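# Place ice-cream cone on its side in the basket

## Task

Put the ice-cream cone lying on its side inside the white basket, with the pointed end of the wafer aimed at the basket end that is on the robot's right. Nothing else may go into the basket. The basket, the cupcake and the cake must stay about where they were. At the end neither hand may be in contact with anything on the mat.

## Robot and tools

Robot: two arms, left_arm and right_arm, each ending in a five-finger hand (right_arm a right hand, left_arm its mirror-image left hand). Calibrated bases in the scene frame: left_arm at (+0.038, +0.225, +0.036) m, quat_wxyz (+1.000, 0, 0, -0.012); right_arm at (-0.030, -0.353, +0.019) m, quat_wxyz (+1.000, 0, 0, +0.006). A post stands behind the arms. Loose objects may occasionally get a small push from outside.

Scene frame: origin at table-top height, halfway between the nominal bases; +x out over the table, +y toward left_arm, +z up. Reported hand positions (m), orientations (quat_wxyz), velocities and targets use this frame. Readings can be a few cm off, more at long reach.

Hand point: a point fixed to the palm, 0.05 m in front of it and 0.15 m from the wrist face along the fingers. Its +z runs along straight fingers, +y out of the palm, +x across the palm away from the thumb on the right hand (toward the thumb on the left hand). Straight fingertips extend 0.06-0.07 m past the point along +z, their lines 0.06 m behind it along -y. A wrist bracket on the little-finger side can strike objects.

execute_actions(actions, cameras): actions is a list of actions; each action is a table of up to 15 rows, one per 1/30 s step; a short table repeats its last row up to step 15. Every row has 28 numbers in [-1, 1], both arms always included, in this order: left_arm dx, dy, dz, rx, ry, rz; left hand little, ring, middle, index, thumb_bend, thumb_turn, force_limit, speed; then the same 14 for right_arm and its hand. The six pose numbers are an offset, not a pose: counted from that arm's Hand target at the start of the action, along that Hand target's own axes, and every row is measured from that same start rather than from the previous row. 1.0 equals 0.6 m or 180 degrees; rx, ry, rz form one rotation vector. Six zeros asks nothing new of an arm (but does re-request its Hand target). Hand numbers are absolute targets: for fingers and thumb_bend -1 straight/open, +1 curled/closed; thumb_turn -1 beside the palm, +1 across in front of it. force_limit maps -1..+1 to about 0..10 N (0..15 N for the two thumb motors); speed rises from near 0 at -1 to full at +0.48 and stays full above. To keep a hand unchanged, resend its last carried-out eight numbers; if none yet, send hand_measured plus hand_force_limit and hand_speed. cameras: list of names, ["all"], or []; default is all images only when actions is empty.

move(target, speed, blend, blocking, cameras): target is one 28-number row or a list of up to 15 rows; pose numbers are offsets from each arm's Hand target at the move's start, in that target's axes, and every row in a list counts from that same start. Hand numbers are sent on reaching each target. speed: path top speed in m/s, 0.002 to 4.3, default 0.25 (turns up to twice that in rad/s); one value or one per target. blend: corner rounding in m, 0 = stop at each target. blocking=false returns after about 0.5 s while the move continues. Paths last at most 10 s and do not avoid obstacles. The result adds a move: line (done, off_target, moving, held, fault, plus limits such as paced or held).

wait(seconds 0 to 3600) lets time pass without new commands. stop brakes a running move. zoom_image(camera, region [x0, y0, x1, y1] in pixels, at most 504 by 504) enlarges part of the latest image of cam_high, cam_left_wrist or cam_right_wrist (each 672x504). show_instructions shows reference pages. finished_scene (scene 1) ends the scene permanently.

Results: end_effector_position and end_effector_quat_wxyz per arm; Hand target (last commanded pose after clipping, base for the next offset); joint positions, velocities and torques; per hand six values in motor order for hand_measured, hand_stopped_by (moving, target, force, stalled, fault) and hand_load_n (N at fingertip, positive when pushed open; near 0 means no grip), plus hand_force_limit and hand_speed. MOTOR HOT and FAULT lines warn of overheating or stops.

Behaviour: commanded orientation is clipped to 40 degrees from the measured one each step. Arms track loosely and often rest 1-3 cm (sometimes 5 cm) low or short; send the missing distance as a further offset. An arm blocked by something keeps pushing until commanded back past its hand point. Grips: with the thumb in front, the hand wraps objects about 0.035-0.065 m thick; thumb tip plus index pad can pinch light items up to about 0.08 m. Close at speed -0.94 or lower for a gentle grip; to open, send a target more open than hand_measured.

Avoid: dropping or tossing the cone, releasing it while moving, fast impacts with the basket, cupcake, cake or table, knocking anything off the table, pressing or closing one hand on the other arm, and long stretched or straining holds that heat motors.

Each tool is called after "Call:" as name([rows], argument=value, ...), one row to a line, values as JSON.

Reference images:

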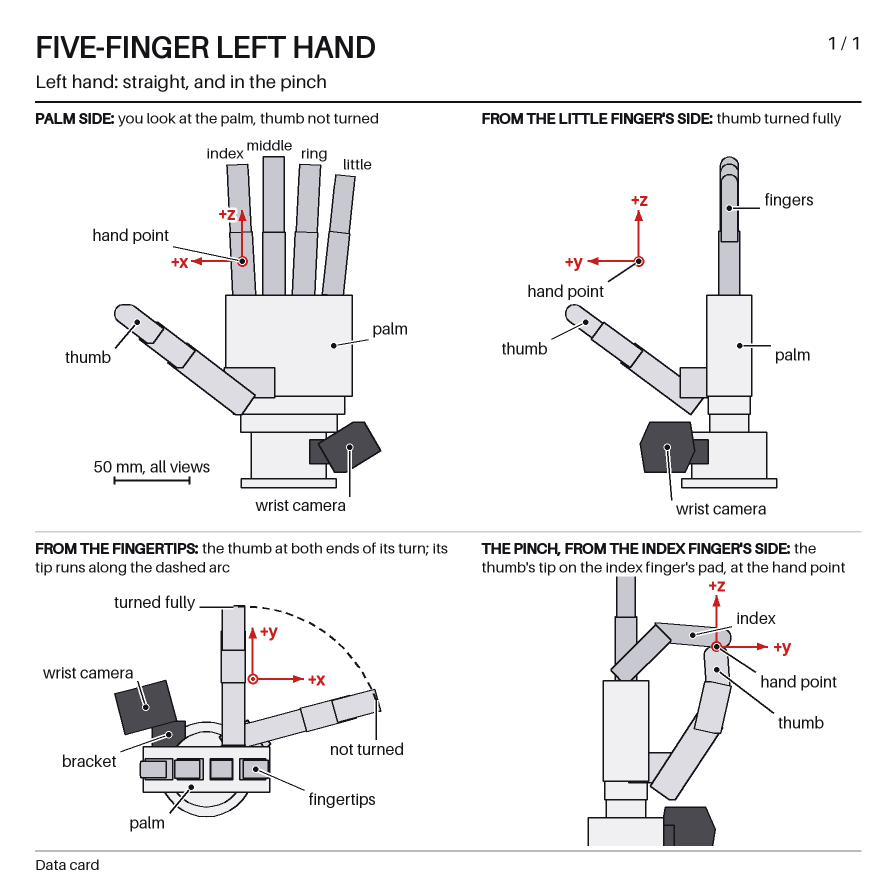

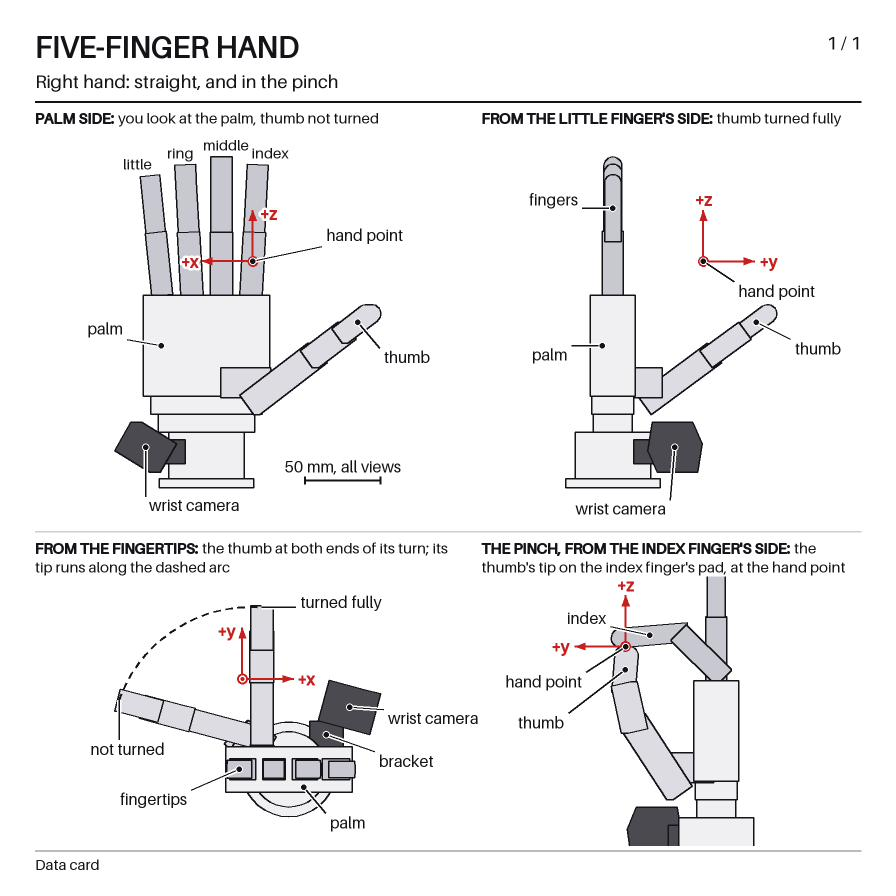

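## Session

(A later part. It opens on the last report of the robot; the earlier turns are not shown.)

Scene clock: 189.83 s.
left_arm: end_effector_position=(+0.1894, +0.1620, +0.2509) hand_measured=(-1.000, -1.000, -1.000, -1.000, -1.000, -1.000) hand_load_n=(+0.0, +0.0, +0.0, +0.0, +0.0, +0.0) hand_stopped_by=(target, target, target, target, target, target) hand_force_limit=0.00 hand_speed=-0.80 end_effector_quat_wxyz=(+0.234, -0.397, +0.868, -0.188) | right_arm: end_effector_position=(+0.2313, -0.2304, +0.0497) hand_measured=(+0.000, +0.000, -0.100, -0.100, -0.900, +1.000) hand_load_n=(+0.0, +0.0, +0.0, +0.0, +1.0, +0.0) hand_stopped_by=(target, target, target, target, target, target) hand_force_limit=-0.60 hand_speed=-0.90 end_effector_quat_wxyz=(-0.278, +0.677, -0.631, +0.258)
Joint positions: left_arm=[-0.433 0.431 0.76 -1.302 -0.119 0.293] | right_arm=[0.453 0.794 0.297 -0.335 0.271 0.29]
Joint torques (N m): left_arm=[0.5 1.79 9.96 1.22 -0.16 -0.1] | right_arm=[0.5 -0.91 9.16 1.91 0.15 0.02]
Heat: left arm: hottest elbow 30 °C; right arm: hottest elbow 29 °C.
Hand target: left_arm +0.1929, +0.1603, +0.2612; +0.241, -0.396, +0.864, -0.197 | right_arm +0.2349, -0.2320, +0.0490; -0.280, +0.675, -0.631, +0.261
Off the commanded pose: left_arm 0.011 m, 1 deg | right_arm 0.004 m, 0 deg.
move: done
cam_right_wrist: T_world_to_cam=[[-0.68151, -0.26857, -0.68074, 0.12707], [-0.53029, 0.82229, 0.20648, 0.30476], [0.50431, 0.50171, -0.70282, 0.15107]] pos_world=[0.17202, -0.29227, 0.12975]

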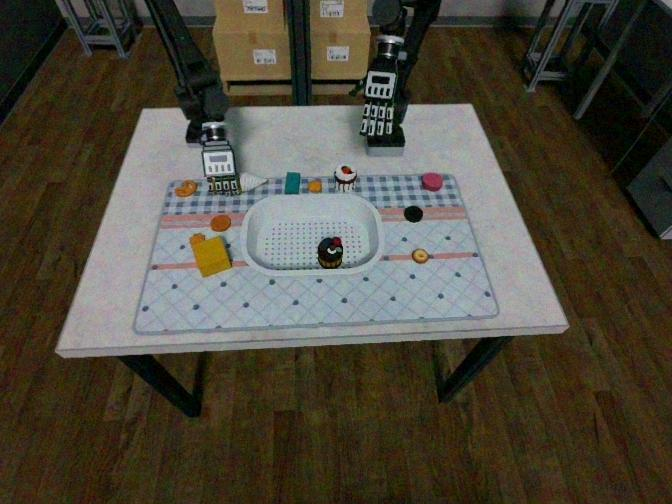

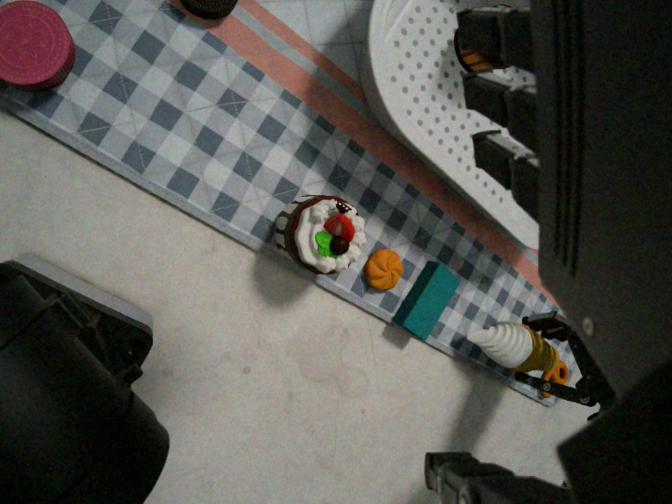

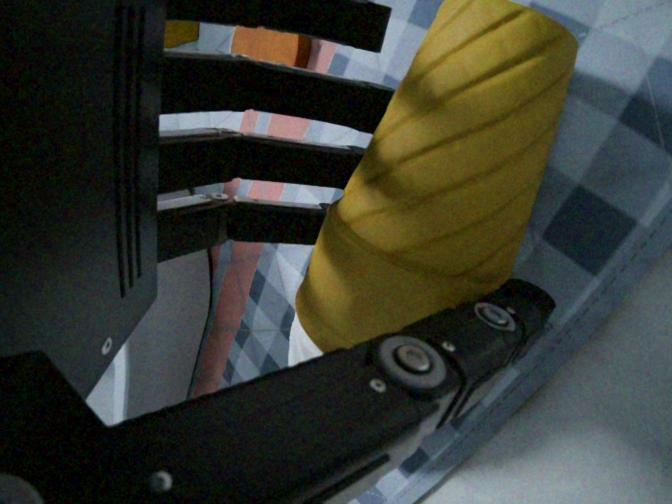

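Call:
move(target=[0,0,0,0,0,0,-1,-1,-1,-1,-1,-1,0,-0.8,0,0,0,0,0,0,0.6,0.5,0.4,0.4,-0.3,1,-0.6,-0.93], cameras=["cam_right_wrist","cam_high","cam_left_wrist"], speed=0.06)

Call:
zoom_image(camera="cam_left_wrist", region=[420, 280, 672, 469])

Scene clock: 196.73 s.
left_arm: end_effector_position=(+0.1894, +0.1620, +0.2509) hand_measured=(-1.000, -1.000, -1.000, -1.000, -1.000, -1.000) hand_load_n=(+0.0, +0.0, +0.0, +0.0, +0.0, +0.0) hand_stopped_by=(target, target, target, target, target, target) hand_force_limit=0.00 hand_speed=-0.80 end_effector_quat_wxyz=(+0.234, -0.397, +0.868, -0.188) | right_arm: end_effector_position=(+0.2314, -0.2303, +0.0498) hand_measured=(+0.600, +0.078, -0.030, -0.062, -0.880, +1.000) hand_load_n=(+0.0, +2.0, +2.0, +0.0, +5.0, +1.5) hand_stopped_by=(target, force, force, force, force, target) hand_force_limit=-0.60 hand_speed=-0.93 end_effector_quat_wxyz=(-0.279, +0.677, -0.631, +0.258)
Joint positions: left_arm=[-0.433 0.431 0.76 -1.302 -0.119 0.293] | right_arm=[0.453 0.794 0.297 -0.334 0.271 0.289]
Joint torques (N m): left_arm=[0.5 1.79 9.96 1.22 -0.16 -0.1] | right_arm=[0.62 -0.91 9.17 1.87 0.17 0.03]
Heat: left arm: hottest elbow 31 °C; right arm: hottest elbow 30 °C.
Hand target: left_arm +0.1929, +0.1603, +0.2612; +0.241, -0.396, +0.864, -0.197 | right_arm +0.2350, -0.2320, +0.0490; -0.280, +0.675, -0.631, +0.261
Off the commanded pose: left_arm 0.011 m, 1 deg | right_arm 0.004 m, 0 deg.
move: done
cam_right_wrist: T_world_to_cam=[[-0.68085, -0.26909, -0.6812, 0.12707], [-0.5309, 0.82204, 0.20591, 0.30495], [0.50456, 0.50184, -0.70255, 0.151]] pos_world=[0.17222, -0.29227, 0.12985]

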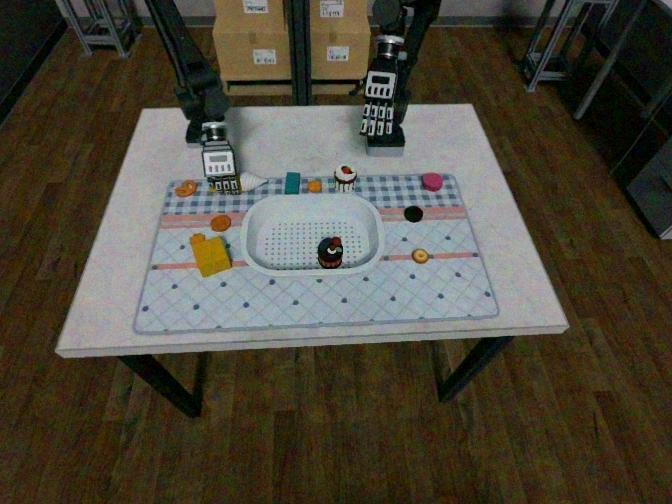

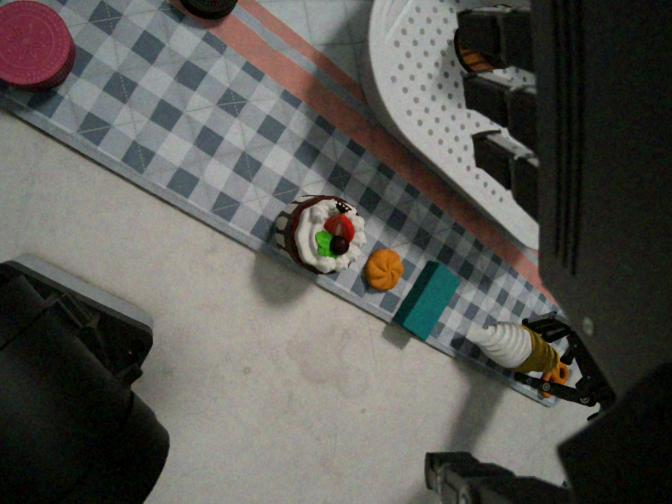

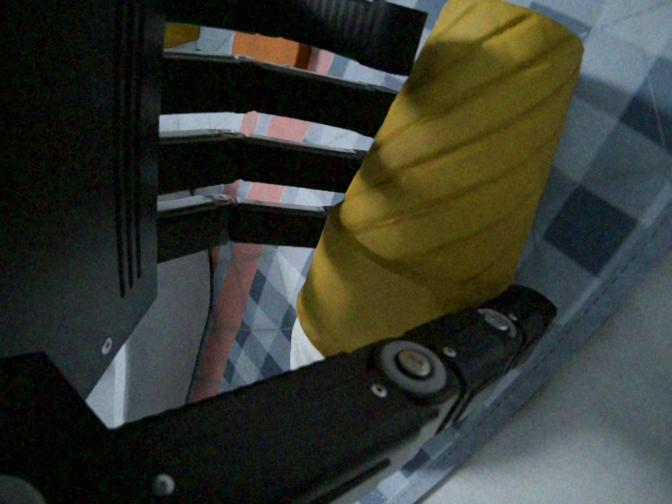

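Scaled by 2.000 from the camera's image (finer frame: 960x720).

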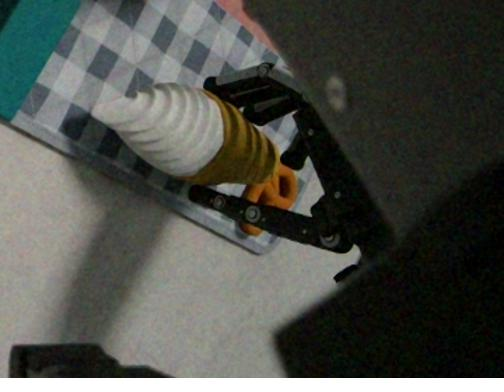

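Call:
move(target=[0,0,0,0,0,0,-1,-1,-1,-1,-1,-1,0,-0.8,0,0,0,0,0,0,0.6,0.55,0.45,0.45,-0.3,1,-0.4,-0.94], speed=0.06)

Scene clock: 200.97 s.
left_arm: end_effector_position=(+0.1894, +0.1620, +0.2509) hand_measured=(-1.000, -1.000, -1.000, -1.000, -1.000, -1.000) hand_load_n=(+0.0, +0.0, +0.0, +0.0, +0.0, +0.0) hand_stopped_by=(target, target, target, target, target, target) hand_force_limit=0.00 hand_speed=-0.80 end_effector_quat_wxyz=(+0.234, -0.397, +0.868, -0.188) | right_arm: end_effector_position=(+0.2316, -0.2303, +0.0498) hand_measured=(+0.600, +0.104, -0.008, -0.024, -0.880, +1.000) hand_load_n=(+0.0, +3.0, +2.5, +3.5, +8.0, +2.0) hand_stopped_by=(target, force, force, force, force, target) hand_force_limit=-0.40 hand_speed=-0.94 end_effector_quat_wxyz=(-0.279, +0.677, -0.631, +0.258)
Joint positions: left_arm=[-0.433 0.431 0.76 -1.302 -0.119 0.293] | right_arm=[0.453 0.794 0.297 -0.333 0.271 0.289]
Joint torques (N m): left_arm=[0.5 1.79 9.96 1.22 -0.16 -0.1] | right_arm=[0.44 -0.91 9.17 1.81 0.16 0.02]
Heat: left arm: hottest elbow 31 °C; right arm: hottest elbow 30 °C.
Hand target: left_arm +0.1929, +0.1603, +0.2612; +0.241, -0.396, +0.864, -0.197 | right_arm +0.2350, -0.2320, +0.0491; -0.280, +0.675, -0.631, +0.261
Off the commanded pose: left_arm 0.011 m, 1 deg | right_arm 0.004 m, 0 deg.
move: done

Call:
move(target=[0,0,0,0,0,0,-1,-1,-1,-1,-1,-1,0,-0.8,0,-0.0707,-0.0707,0,0,0,0.6,0.55,0.45,0.45,-0.3,1,-0.4,-0.94], speed=0.08, cameras=["cam_right_wrist","cam_high","cam_left_wrist"])

Call:
zoom_image(camera="cam_left_wrist", region=[420, 280, 672, 469])

Scene clock: 205.93 s.
left_arm: end_effector_position=(+0.1894, +0.1620, +0.2509) hand_measured=(-1.000, -1.000, -1.000, -1.000, -1.000, -1.000) hand_load_n=(+0.0, +0.0, +0.0, +0.0, +0.0, +0.0) hand_stopped_by=(target, target, target, target, target, target) hand_force_limit=0.00 hand_speed=-0.80 end_effector_quat_wxyz=(+0.234, -0.397, +0.868, -0.188) | right_arm: end_effector_position=(+0.2187, -0.2367, +0.0804) hand_measured=(+0.600, +0.104, -0.008, -0.024, -0.880, +1.000) hand_load_n=(+0.0, +3.0, +2.5, +3.5, +8.0, +2.0) hand_stopped_by=(target, force, force, force, force, target) hand_force_limit=-0.40 hand_speed=-0.94 end_effector_quat_wxyz=(-0.259, +0.685, -0.633, +0.251)
Joint positions: left_arm=[-0.433 0.431 0.76 -1.302 -0.119 0.293] | right_arm=[0.453 0.699 0.371 -0.549 0.271 0.288]
Joint torques (N m): left_arm=[0.5 1.79 9.96 1.24 -0.16 -0.1] | right_arm=[0.5 -1.96 14.31 0.83 0.2 0.02]
Heat: left arm: hottest elbow 31 °C; right arm: hottest elbow 30 °C.
Hand target: left_arm +0.1929, +0.1603, +0.2612; +0.241, -0.396, +0.864, -0.197 | right_arm +0.2350, -0.2321, +0.1091; -0.280, +0.675, -0.631, +0.261
Off the commanded pose: left_arm 0.011 m, 1 deg | right_arm 0.033 m, 3 deg.
move: off_target (right_arm)
cam_right_wrist: T_world_to_cam=[[-0.70774, -0.28293, -0.64734, 0.13745], [-0.52265, 0.82619, 0.21032, 0.29595], [0.47532, 0.48719, -0.73261, 0.18745]] pos_world=[0.16286, -0.29695, 0.16406]

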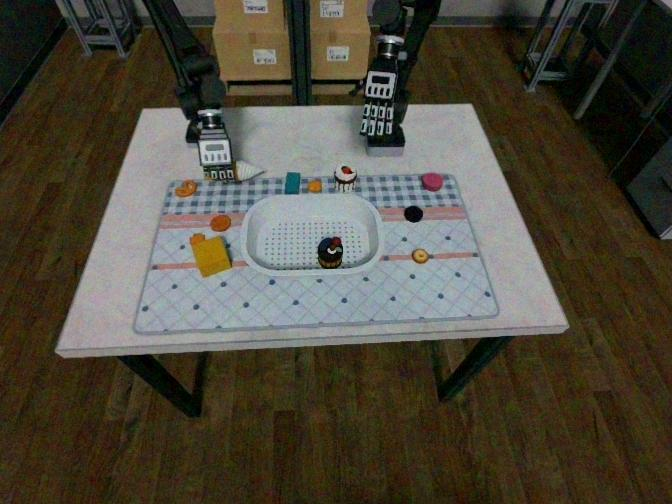

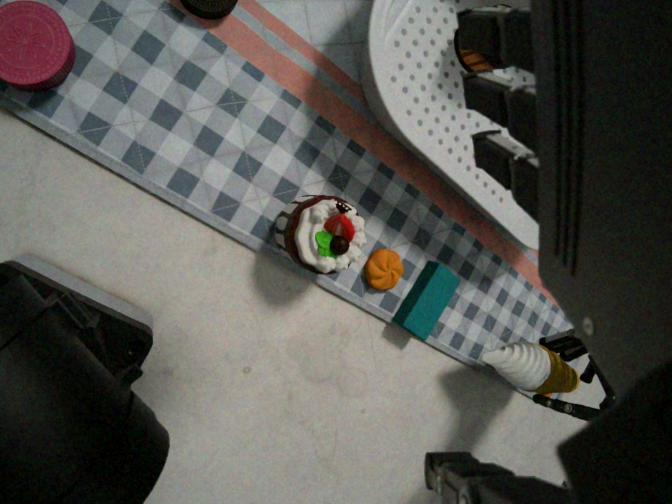

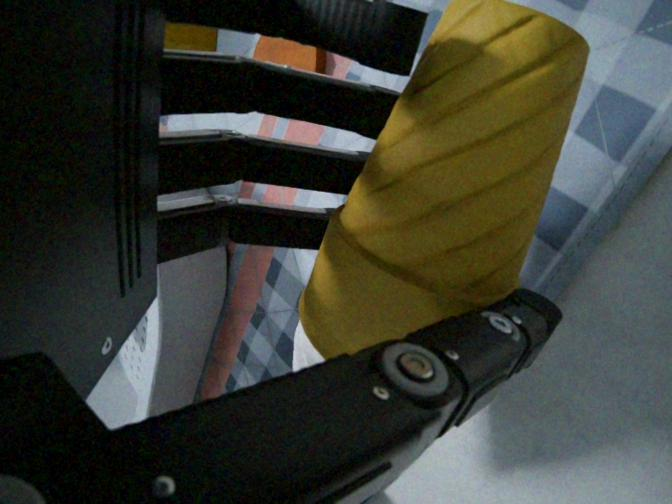

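Scaled by 2.000 from the camera's image (finer frame: 960x720).

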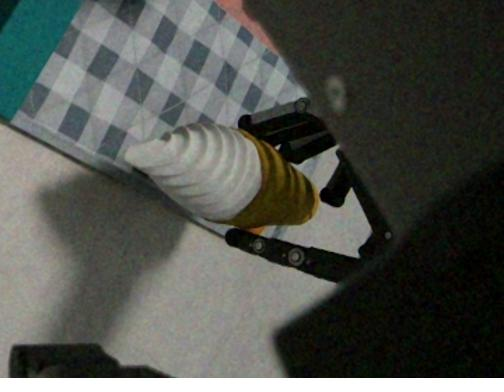

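Call:
move([
  [0,0,0,0,0,0,-1,-1,-1,-1,-1,-1,0,-0.8,0,-0.106,-0.106,0,0,0,0.6,0.55,0.45,0.45,-0.3,1,-0.4,-0.94],
  [0,0,0,0,0,0,-1,-1,-1,-1,-1,-1,0,-0.8,-0.2925,-0.3568,0.1448,0,0.0157,0.0157,0.6,0.55,0.45,0.45,-0.3,1,-0.4,-0.94],
], speed=0.12, blend=[0.03,0], cameras=["cam_right_wrist","cam_high","cam_left_wrist"])

Call:
zoom_image(camera="cam_high", region=[230, 140, 398, 290])

Scene clock: 239.87 s.
left_arm: end_effector_position=(+0.1894, +0.1620, +0.2509) hand_measured=(-1.000, -1.000, -1.000, -1.000, -1.000, -1.000) hand_load_n=(+0.0, -0.5, +0.0, +0.0, +0.0, +0.0) hand_stopped_by=(target, target, target, target, target, target) hand_force_limit=0.00 hand_speed=-0.80 end_effector_quat_wxyz=(+0.234, -0.397, +0.868, -0.188) | right_arm: end_effector_position=(+0.4186, -0.0616, +0.1728) hand_measured=(+0.600, +0.104, -0.008, -0.024, -0.880, +1.000) hand_load_n=(+0.0, +3.0, +2.0, +3.5, +8.0, +2.0) hand_stopped_by=(target, force, force, force, force, target) hand_force_limit=-0.40 hand_speed=-0.94 end_effector_quat_wxyz=(-0.241, +0.664, -0.655, +0.267)
Joint positions: left_arm=[-0.433 0.431 0.76 -1.302 -0.119 0.293] | right_arm=[0.625 1.452 1.147 -0.653 0.437 0.483]
Joint torques (N m): left_arm=[0.5 1.79 9.96 1.22 -0.16 -0.1] | right_arm=[2.26 -9.76 14.53 1.31 0.52 0.22]
Heat: left arm: hottest elbow 31 °C; right arm: hottest elbow 32 °C.
Hand target: left_arm +0.1929, +0.1603, +0.2612; +0.241, -0.396, +0.864, -0.197 | right_arm +0.4352, -0.0424, +0.1991; -0.271, +0.653, -0.654, +0.270
Off the commanded pose: left_arm 0.011 m, 1 deg | right_arm 0.037 m, 4 deg.
move: off_target (right_arm)
cam_right_wrist: T_world_to_cam=[[-0.7275, -0.2456, -0.64064, 0.3976], [-0.46046, 0.86699, 0.19053, 0.21619], [0.50864, 0.4336, -0.74383, 0.05953]] pos_world=[0.35852, -0.1156, 0.25781]

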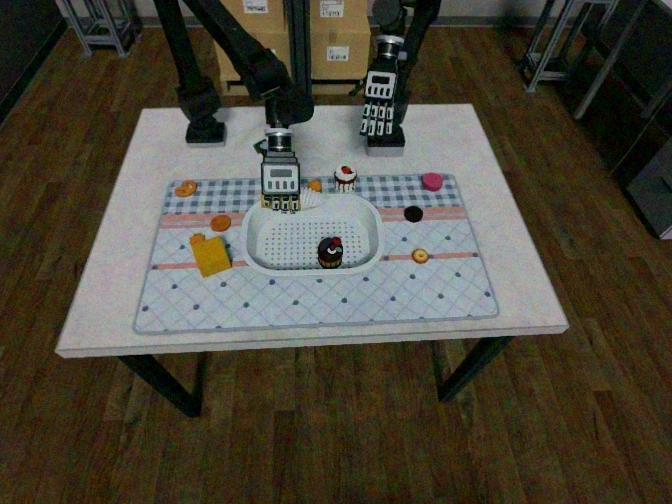

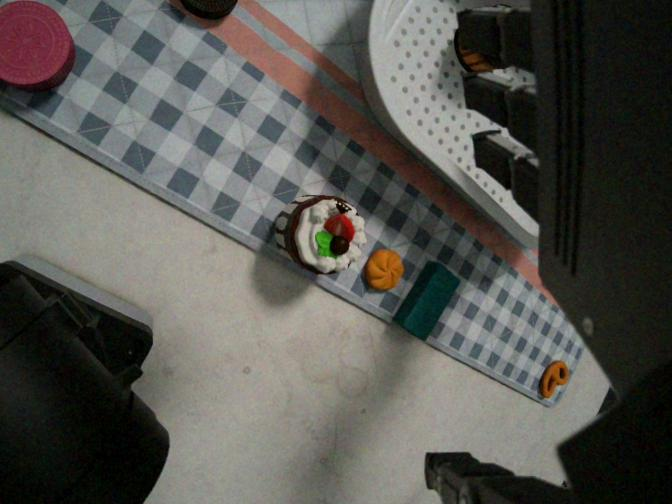

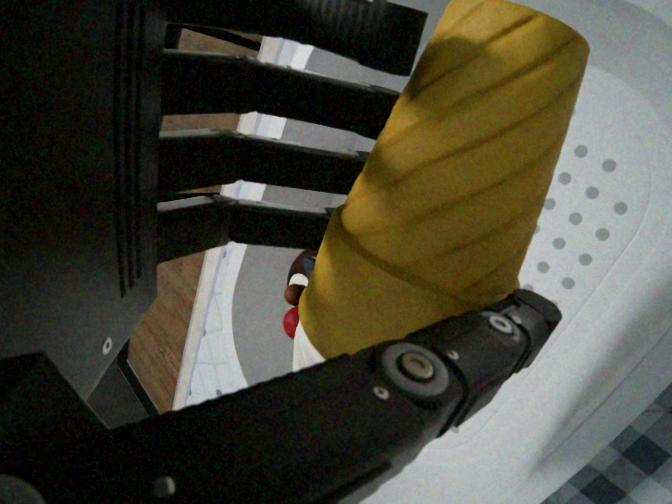

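Scaled by 3.000.

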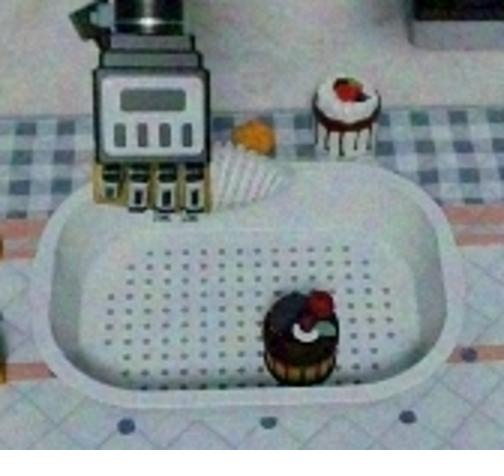

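Call:
move(target=[0,0,0,0,0,0,-1,-1,-1,-1,-1,-1,0,-0.8,0.03,0.0872,0.0755,0,0,0,0.6,0.55,0.45,0.45,-0.3,1,-0.4,-0.94], speed=0.08, cameras=["cam_right_wrist","cam_high"])

Call:
zoom_image(camera="cam_high", region=[230, 140, 398, 290])

Scene clock: 254.03 s.
left_arm: end_effector_position=(+0.1894, +0.1620, +0.2509) hand_measured=(-1.000, -1.000, -1.000, -1.000, -1.000, -1.000) hand_load_n=(+0.0, +0.0, +0.0, +0.0, +0.0, +0.0) hand_stopped_by=(target, target, target, target, target, target) hand_force_limit=0.00 hand_speed=-0.80 end_effector_quat_wxyz=(+0.234, -0.397, +0.868, -0.188) | right_arm: end_effector_position=(+0.4217, -0.0589, +0.1285) hand_measured=(+0.600, +0.104, -0.008, -0.024, -0.880, +1.000) hand_load_n=(+0.5, +3.0, +2.5, +3.5, +8.0, +2.0) hand_stopped_by=(target, force, force, force, force, target) hand_force_limit=-0.40 hand_speed=-0.94 end_effector_quat_wxyz=(-0.264, +0.657, -0.653, +0.267)
Joint positions: left_arm=[-0.433 0.431 0.76 -1.302 -0.119 0.293] | right_arm=[0.622 1.482 1.037 -0.463 0.428 0.48]
Joint torques (N m): left_arm=[0.5 1.73 9.98 1.22 -0.16 -0.1] | right_arm=[0.32 -9.93 9.78 1.8 0.25 0.02]
Heat: left arm: hottest elbow 31 °C; right arm: hottest elbow 34 °C.
Hand target: left_arm +0.1929, +0.1603, +0.2612; +0.241, -0.396, +0.864, -0.197 | right_arm +0.4302, -0.0604, +0.1301; -0.271, +0.653, -0.654, +0.270
Off the commanded pose: left_arm 0.011 m, 1 deg | right_arm 0.009 m, 1 deg.
move: done
cam_right_wrist: T_world_to_cam=[[-0.70293, -0.22728, -0.67397, 0.36716], [-0.47155, 0.85831, 0.20237, 0.22649], [0.53248, 0.46006, -0.7105, 0.01106]] pos_world=[0.359, -0.11603, 0.20948]
Images, in order (width x height): cam_high 672x504, cam_right_wrist 672x504.

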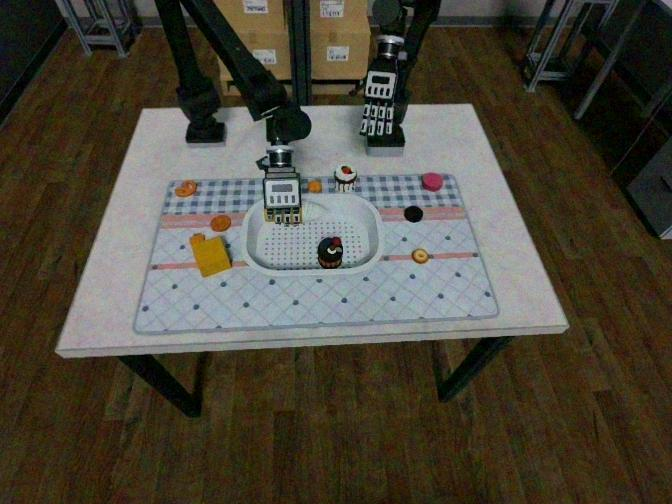

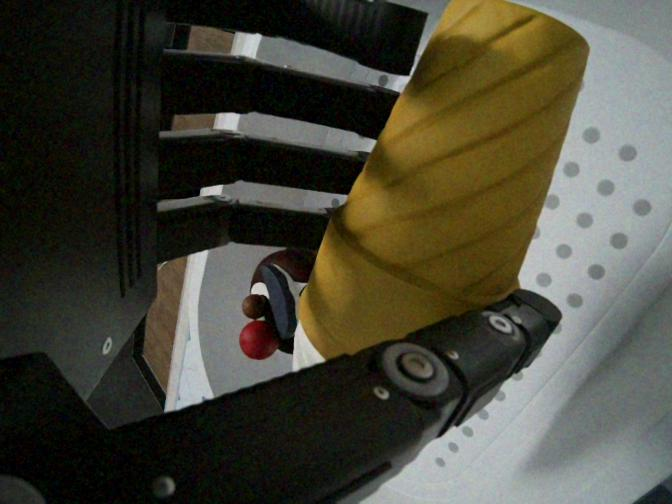

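Scaled by 3.000.

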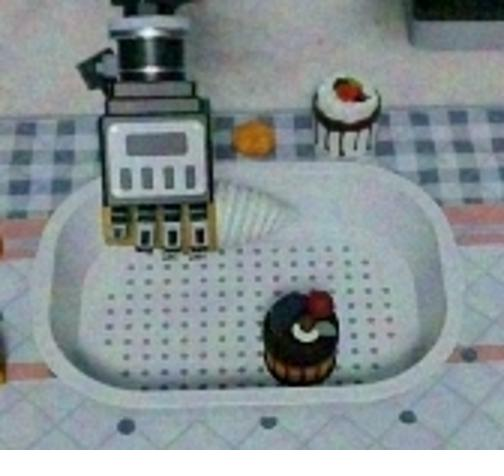

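Call:
move(target=[0,0,0,0,0,0,-1,-1,-1,-1,-1,-1,0,-0.8,0,0.0471,0.0707,0,0,0,0.6,0.55,0.45,0.45,-0.3,1,-0.4,-0.94], speed=0.08, cameras=["cam_right_wrist","cam_high"])

Call:
zoom_image(camera="cam_high", region=[230, 140, 398, 290])

Scene clock: 259.67 s.
left_arm: end_effector_position=(+0.1894, +0.1620, +0.2509) hand_measured=(-1.000, -1.000, -1.000, -1.000, -1.000, -1.000) hand_load_n=(+0.0, +0.0, +0.0, +0.0, -0.5, +0.0) hand_stopped_by=(target, target, target, target, target, target) hand_force_limit=0.00 hand_speed=-0.80 end_effector_quat_wxyz=(+0.234, -0.397, +0.868, -0.188) | right_arm: end_effector_position=(+0.4322, -0.0585, +0.0787) hand_measured=(+0.600, +0.104, -0.008, -0.024, -0.880, +1.000) hand_load_n=(+0.0, +3.0, +2.0, +3.5, +8.0, +2.0) hand_stopped_by=(target, force, force, force, force, target) hand_force_limit=-0.40 hand_speed=-0.94 end_effector_quat_wxyz=(-0.264, +0.657, -0.654, +0.267)
Joint positions: left_arm=[-0.433 0.431 0.76 -1.302 -0.119 0.293] | right_arm=[0.609 1.571 0.99 -0.322 0.42 0.469]
Joint torques (N m): left_arm=[0.5 1.73 9.98 1.22 -0.16 -0.1] | right_arm=[0.44 -10.7 9.07 1.84 0.26 0.02]
Heat: left arm: hottest elbow 31 °C; right arm: hottest elbow 34 °C.
Hand target: left_arm +0.1929, +0.1603, +0.2612; +0.241, -0.396, +0.864, -0.197 | right_arm +0.4403, -0.0604, +0.0802; -0.271, +0.653, -0.654, +0.270
Off the commanded pose: left_arm 0.011 m, 1 deg | right_arm 0.008 m, 1 deg.
move: done
cam_right_wrist: T_world_to_cam=[[-0.70305, -0.22683, -0.674, 0.3411], [-0.47127, 0.85838, 0.20271, 0.24098], [0.53257, 0.46015, -0.71038, -0.03009]] pos_world=[0.3694, -0.11564, 0.15968]
Images, in order (width x height): cam_high 672x504, cam_right_wrist 672x504.

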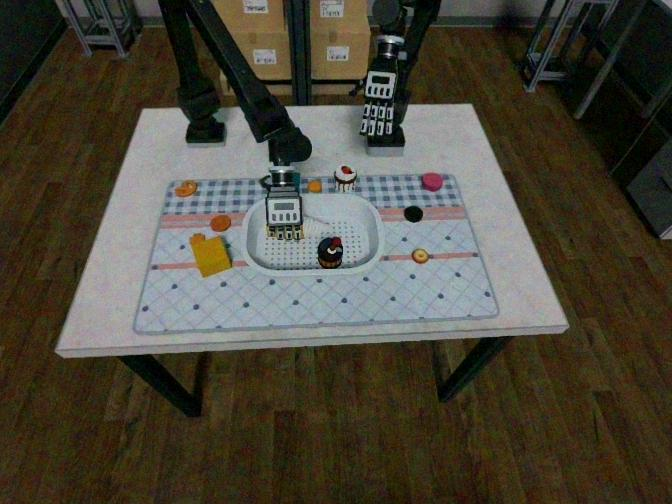

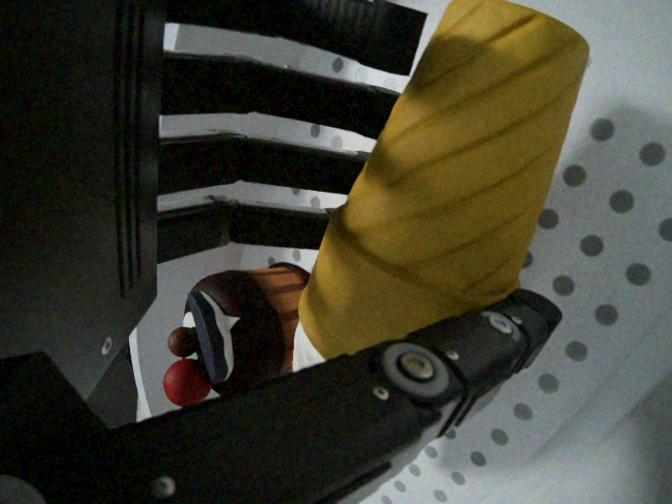

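Scaled by 3.000.

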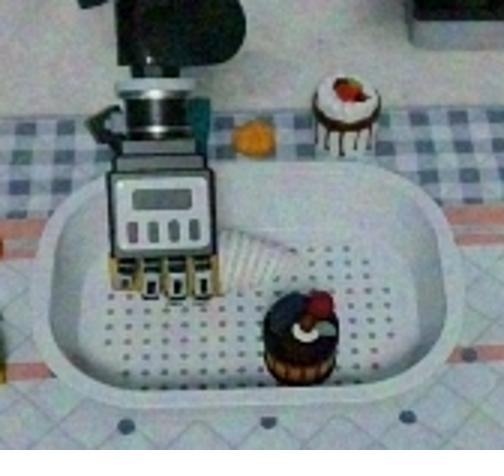

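Call:
move(target=[0,0,0,0,0,0,-1,-1,-1,-1,-1,-1,0,-0.8,0,0.0212,0.0212,0,0,0,0.6,0.55,0.45,0.45,-0.3,1,-0.4,-0.94], speed=0.05, cameras=["cam_right_wrist","cam_high"])

Call:
zoom_image(camera="cam_high", region=[244, 180, 370, 274])

Scene clock: 268.53 s.
left_arm: end_effector_position=(+0.1894, +0.1620, +0.2509) hand_measured=(-1.000, -1.000, -1.000, -1.000, -1.000, -1.000) hand_load_n=(+0.0, +0.0, +0.0, +0.0, +0.0, -0.5) hand_stopped_by=(target, target, target, target, target, target) hand_force_limit=0.00 hand_speed=-0.80 end_effector_quat_wxyz=(+0.234, -0.397, +0.868, -0.188) | right_arm: end_effector_position=(+0.4334, -0.0577, +0.0639) hand_measured=(+0.600, +0.104, -0.008, -0.024, -0.880, +1.000) hand_load_n=(+0.0, +3.0, +2.5, +2.5, +8.5, +1.0) hand_stopped_by=(target, force, force, force, force, target) hand_force_limit=-0.40 hand_speed=-0.94 end_effector_quat_wxyz=(-0.267, +0.656, -0.653, +0.268)
Joint positions: left_arm=[-0.433 0.431 0.76 -1.302 -0.119 0.293] | right_arm=[0.609 1.596 0.971 -0.272 0.419 0.469]
Joint torques (N m): left_arm=[0.5 1.79 9.98 1.21 -0.16 -0.1] | right_arm=[0.44 -10.52 8.62 1.85 0.29 0.04]
Heat: left arm: hottest elbow 31 °C; right arm: hottest elbow 33 °C.
Hand target: left_arm +0.1929, +0.1603, +0.2612; +0.241, -0.396, +0.864, -0.197 | right_arm +0.4402, -0.0604, +0.0621; -0.271, +0.653, -0.654, +0.270
Off the commanded pose: left_arm 0.011 m, 1 deg | right_arm 0.008 m, 1 deg.
move: done
cam_right_wrist: T_world_to_cam=[[-0.69969, -0.22439, -0.67829, 0.33111], [-0.47278, 0.85721, 0.20412, 0.24425], [0.53564, 0.46351, -0.70587, -0.04302]] pos_world=[0.3702, -0.11514, 0.14436]
Images, in order (width x height): cam_high 672x504, cam_right_wrist 672x504.

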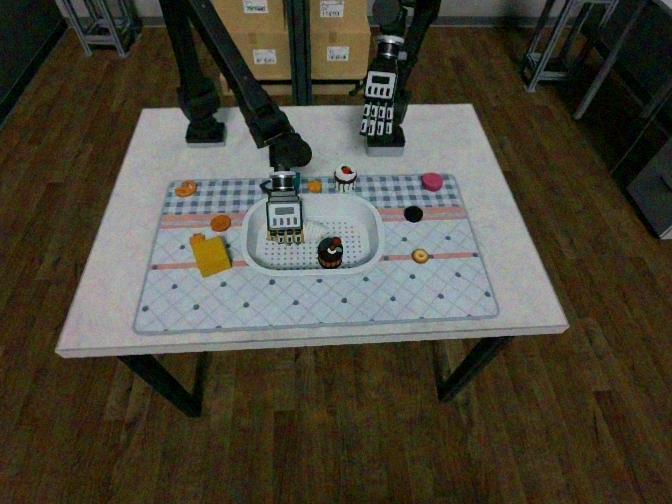

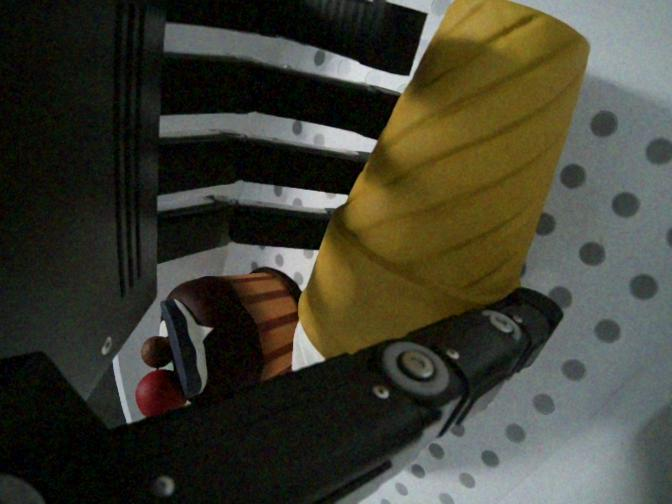

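Scaled by 4.000.

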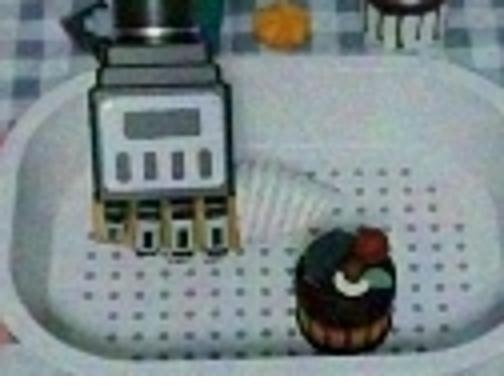

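Call:
move(target=[0,0,0,0,0,0,-1,-1,-1,-1,-1,-1,0,-0.8,0,0.0071,0.0071,0,0,0,0.6,0.55,0.45,0.45,-0.3,1,-0.4,-0.94], speed=0.04)

Scene clock: 275.73 s.
left_arm: end_effector_position=(+0.1894, +0.1620, +0.2509) hand_measured=(-1.000, -1.000, -1.000, -1.000, -1.000, -1.000) hand_load_n=(+0.0, +0.0, +0.0, +0.0, -0.5, +0.0) hand_stopped_by=(target, target, target, target, target, target) hand_force_limit=0.00 hand_speed=-0.80 end_effector_quat_wxyz=(+0.234, -0.397, +0.868, -0.188) | right_arm: end_effector_position=(+0.4353, -0.0565, +0.0640) hand_measured=(+0.600, +0.104, -0.008, -0.024, -0.880, +1.000) hand_load_n=(+0.0, +3.0, +2.0, +2.5, +8.5, +0.5) hand_stopped_by=(target, force, force, force, force, target) hand_force_limit=-0.40 hand_speed=-0.94 end_effector_quat_wxyz=(-0.272, +0.655, -0.652, +0.269)
Joint positions: left_arm=[-0.433 0.431 0.76 -1.302 -0.119 0.293] | right_arm=[0.609 1.598 0.969 -0.256 0.419 0.466]
Joint torques (N m): left_arm=[0.5 1.79 9.99 1.22 -0.16 -0.1] | right_arm=[0.5 -9.93 8.27 1.95 0.28 0.05]
Heat: left arm: hottest elbow 31 °C; right arm: hottest elbow 33 °C.
Hand target: left_arm +0.1929, +0.1603, +0.2612; +0.241, -0.396, +0.864, -0.197 | right_arm +0.4403, -0.0603, +0.0561; -0.271, +0.653, -0.654, +0.270
Off the commanded pose: left_arm 0.011 m, 1 deg | right_arm 0.010 m, 0 deg.
move: done

Call:
wait(seconds=0.1, cameras=["all"])

Call:
zoom_image(camera="cam_high", region=[244, 180, 370, 274])

Call:
zoom_image(camera="cam_right_wrist", region=[420, 150, 672, 400])

Scene clock: 278.40 s.
left_arm: end_effector_position=(+0.1894, +0.1620, +0.2509) hand_measured=(-1.000, -1.000, -1.000, -1.000, -1.000, -1.000) hand_load_n=(+0.0, +0.0, +0.0, +0.0, +0.0, +0.0) hand_stopped_by=(target, target, target, target, target, target) hand_force_limit=0.00 hand_speed=-0.80 end_effector_quat_wxyz=(+0.234, -0.397, +0.868, -0.188) | right_arm: end_effector_position=(+0.4353, -0.0565, +0.0640) hand_measured=(+0.600, +0.104, -0.008, -0.024, -0.880, +1.000) hand_load_n=(+0.0, +3.0, +2.5, +2.5, +8.5, +0.5) hand_stopped_by=(target, force, force, force, force, target) hand_force_limit=-0.40 hand_speed=-0.94 end_effector_quat_wxyz=(-0.272, +0.655, -0.652, +0.269)
Joint positions: left_arm=[-0.433 0.431 0.76 -1.302 -0.119 0.293] | right_arm=[0.609 1.598 0.969 -0.256 0.419 0.466]
Joint torques (N m): left_arm=[0.5 1.79 9.96 1.22 -0.16 -0.1] | right_arm=[0.44 -9.88 8.23 1.92 0.28 0.05]
Heat: left arm: hottest elbow 31 °C; right arm: hottest elbow 33 °C.
Hand target: left_arm +0.1929, +0.1603, +0.2612; +0.241, -0.396, +0.864, -0.197 | right_arm +0.4403, -0.0603, +0.0561; -0.271, +0.653, -0.654, +0.270
Off the commanded pose: left_arm 0.011 m, 1 deg | right_arm 0.010 m, 0 deg.
wait: 0.10 s; at rest from the start
cam_right_wrist: T_world_to_cam=[[-0.69308, -0.22293, -0.68552, 0.33043], [-0.47639, 0.85537, 0.20348, 0.24564], [0.541, 0.4676, -0.69904, -0.04706]] pos_world=[0.37149, -0.11445, 0.14364]

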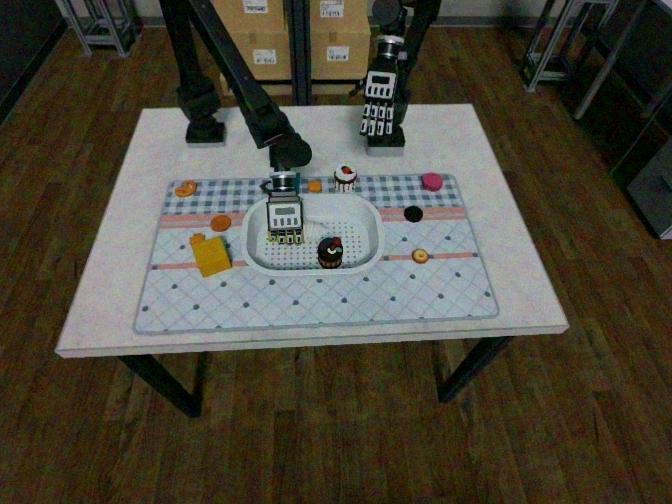

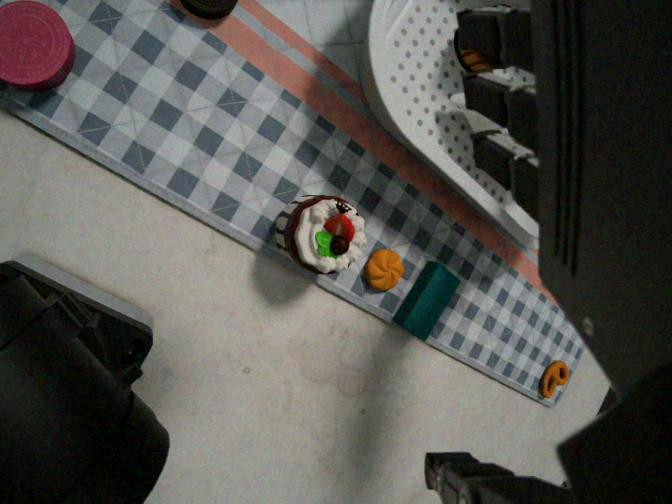

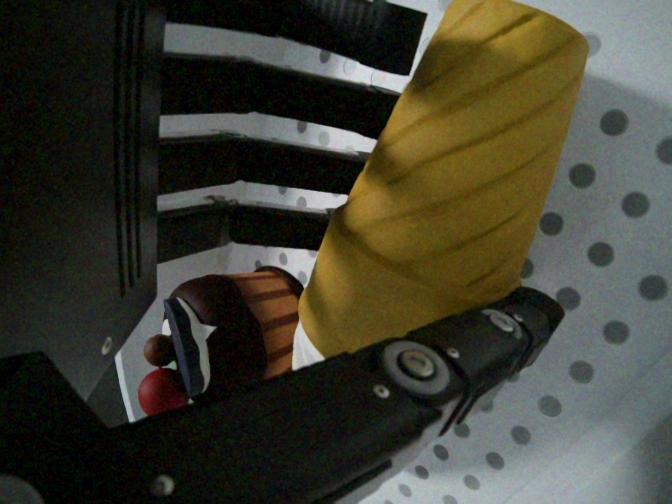

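Scaled by 4.000.

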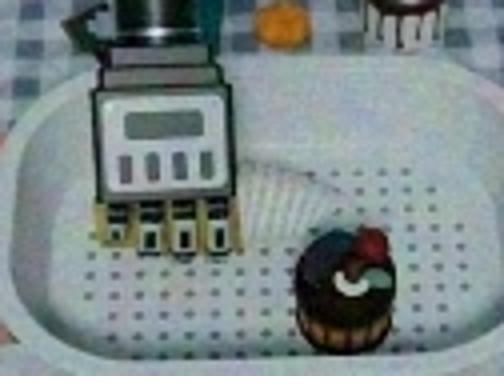

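Scaled by 2.000 from the camera's image (finer frame: 960x720).

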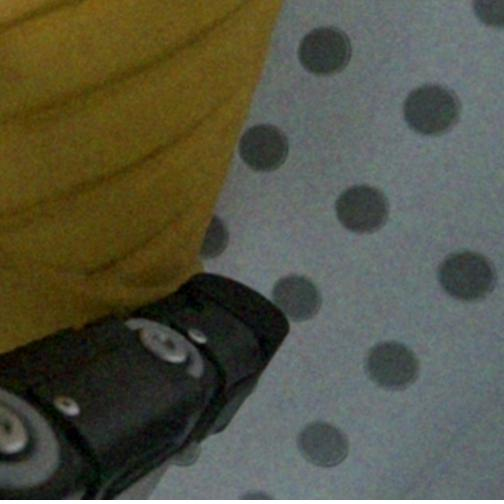

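Call:
zoom_image(camera="cam_left_wrist", region=[370, 0, 580, 250])

Scaled by 2.016 from the camera's image (finer frame: 960x720).

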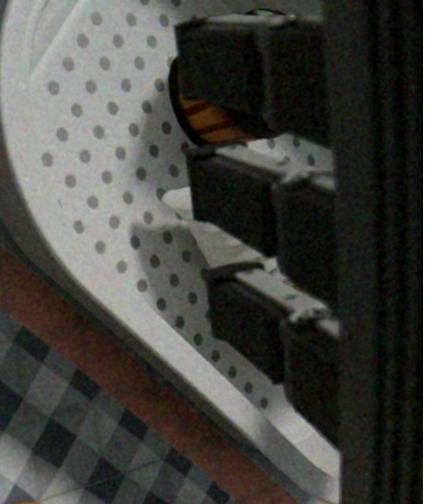

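Call:
move([
  [0,0,0,0,0,0,-1,-1,-1,-1,-1,-1,0,-0.8,0,-0.0047,-0.0047,0,0,0,0.6,0.55,0.45,0.45,-0.3,1,-0.4,-0.94],
], speed=0.04)

Call:
move(target=[0,0,0,0,0,0,-1,-1,-1,-1,-1,-1,0,-0.8,0,0,0,0,0,0,0.3,-0.1,-0.2,-0.2,-1,1,-0.4,-0.93], speed=0.04, cameras=["all"])

Call:
zoom_image(camera="cam_high", region=[244, 180, 370, 274])

Scene clock: 291.50 s.
left_arm: end_effector_position=(+0.1894, +0.1620, +0.2509) hand_measured=(-1.000, -1.000, -1.000, -1.000, -1.000, -1.000) hand_load_n=(+0.0, +0.0, +0.0, -0.5, +0.0, +0.0) hand_stopped_by=(target, target, target, target, target, target) hand_force_limit=0.00 hand_speed=-0.80 end_effector_quat_wxyz=(+0.234, -0.397, +0.868, -0.188) | right_arm: end_effector_position=(+0.4353, -0.0565, +0.0640) hand_measured=(+0.600, +0.104, -0.008, -0.024, -0.880, +1.000) hand_load_n=(+0.0, +3.0, +2.0, +2.0, +8.5, +0.5) hand_stopped_by=(target, force, force, force, force, target) hand_force_limit=-0.40 hand_speed=-0.94 end_effector_quat_wxyz=(-0.272, +0.655, -0.652, +0.269)
Joint positions: left_arm=[-0.433 0.431 0.76 -1.302 -0.119 0.293] | right_arm=[0.609 1.598 0.969 -0.256 0.419 0.466]
Joint torques (N m): left_arm=[0.5 1.79 9.98 1.21 -0.16 -0.1] | right_arm=[0.32 -10.46 8.65 1.48 0.27 0.06]
Heat: left arm: hottest elbow 31 °C; right arm: hottest elbow 32 °C.
Hand target: left_arm +0.1929, +0.1603, +0.2612; +0.241, -0.396, +0.864, -0.197 | right_arm +0.4403, -0.0603, +0.0601; -0.271, +0.653, -0.654, +0.270
Off the commanded pose: left_arm 0.011 m, 1 deg | right_arm 0.007 m, 0 deg.
move: done

Scene clock: 293.30 s.
left_arm: end_effector_position=(+0.1894, +0.1620, +0.2509) hand_measured=(-1.000, -1.000, -1.000, -1.000, -1.000, -1.000) hand_load_n=(+0.0, -0.5, +0.0, +0.0, +0.0, -0.5) hand_stopped_by=(target, target, target, target, target, target) hand_force_limit=0.00 hand_speed=-0.80 end_effector_quat_wxyz=(+0.234, -0.397, +0.868, -0.188) | right_arm: end_effector_position=(+0.4353, -0.0565, +0.0640) hand_measured=(+0.300, -0.100, -0.200, -0.200, -1.000, +1.000) hand_load_n=(+0.0, +0.0, +0.0, +0.0, +0.0, +0.0) hand_stopped_by=(target, target, target, target, target, target) hand_force_limit=-0.40 hand_speed=-0.93 end_effector_quat_wxyz=(-0.272, +0.655, -0.652, +0.269)
Joint positions: left_arm=[-0.433 0.431 0.76 -1.302 -0.119 0.293] | right_arm=[0.609 1.598 0.969 -0.256 0.419 0.466]
Joint torques (N m): left_arm=[0.5 1.79 9.98 1.22 -0.16 -0.1] | right_arm=[0.44 -10.23 8.65 1.5 0.28 0.07]
Heat: left arm: hottest elbow 31 °C; right arm: hottest elbow 32 °C.
Hand target: left_arm +0.1929, +0.1603, +0.2612; +0.241, -0.396, +0.864, -0.197 | right_arm +0.4403, -0.0603, +0.0601; -0.271, +0.653, -0.654, +0.270
Off the commanded pose: left_arm 0.011 m, 1 deg | right_arm 0.007 m, 0 deg.
move: done
cam_right_wrist: T_world_to_cam=[[-0.69308, -0.22293, -0.68552, 0.33043], [-0.47639, 0.85537, 0.20348, 0.24564], [0.541, 0.4676, -0.69904, -0.04706]] pos_world=[0.37149, -0.11445, 0.14364]

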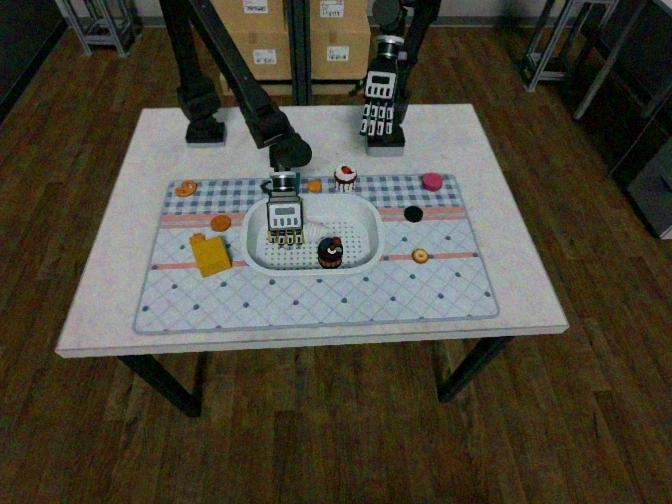

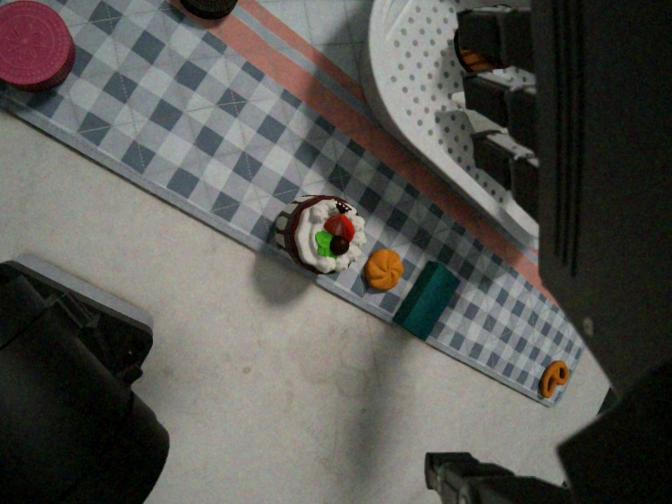

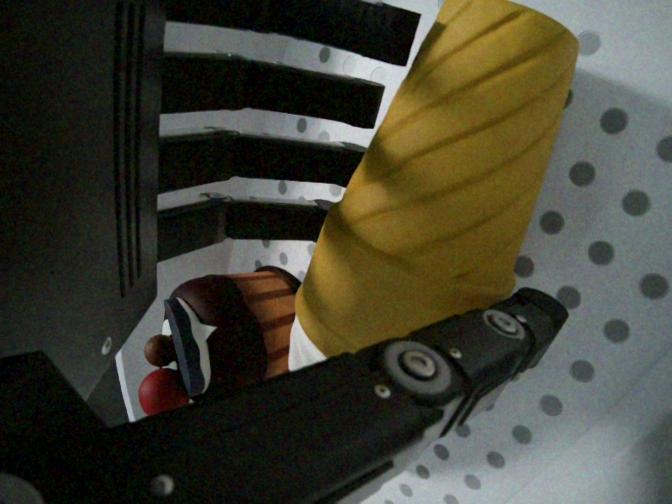

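Scaled by 4.000.

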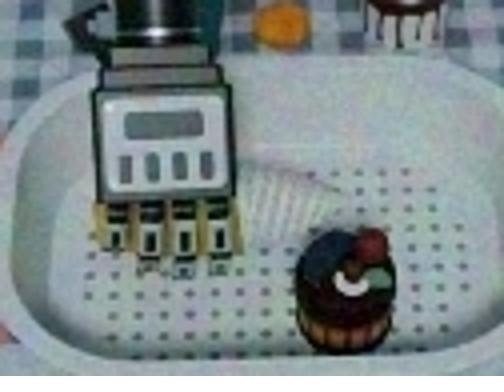

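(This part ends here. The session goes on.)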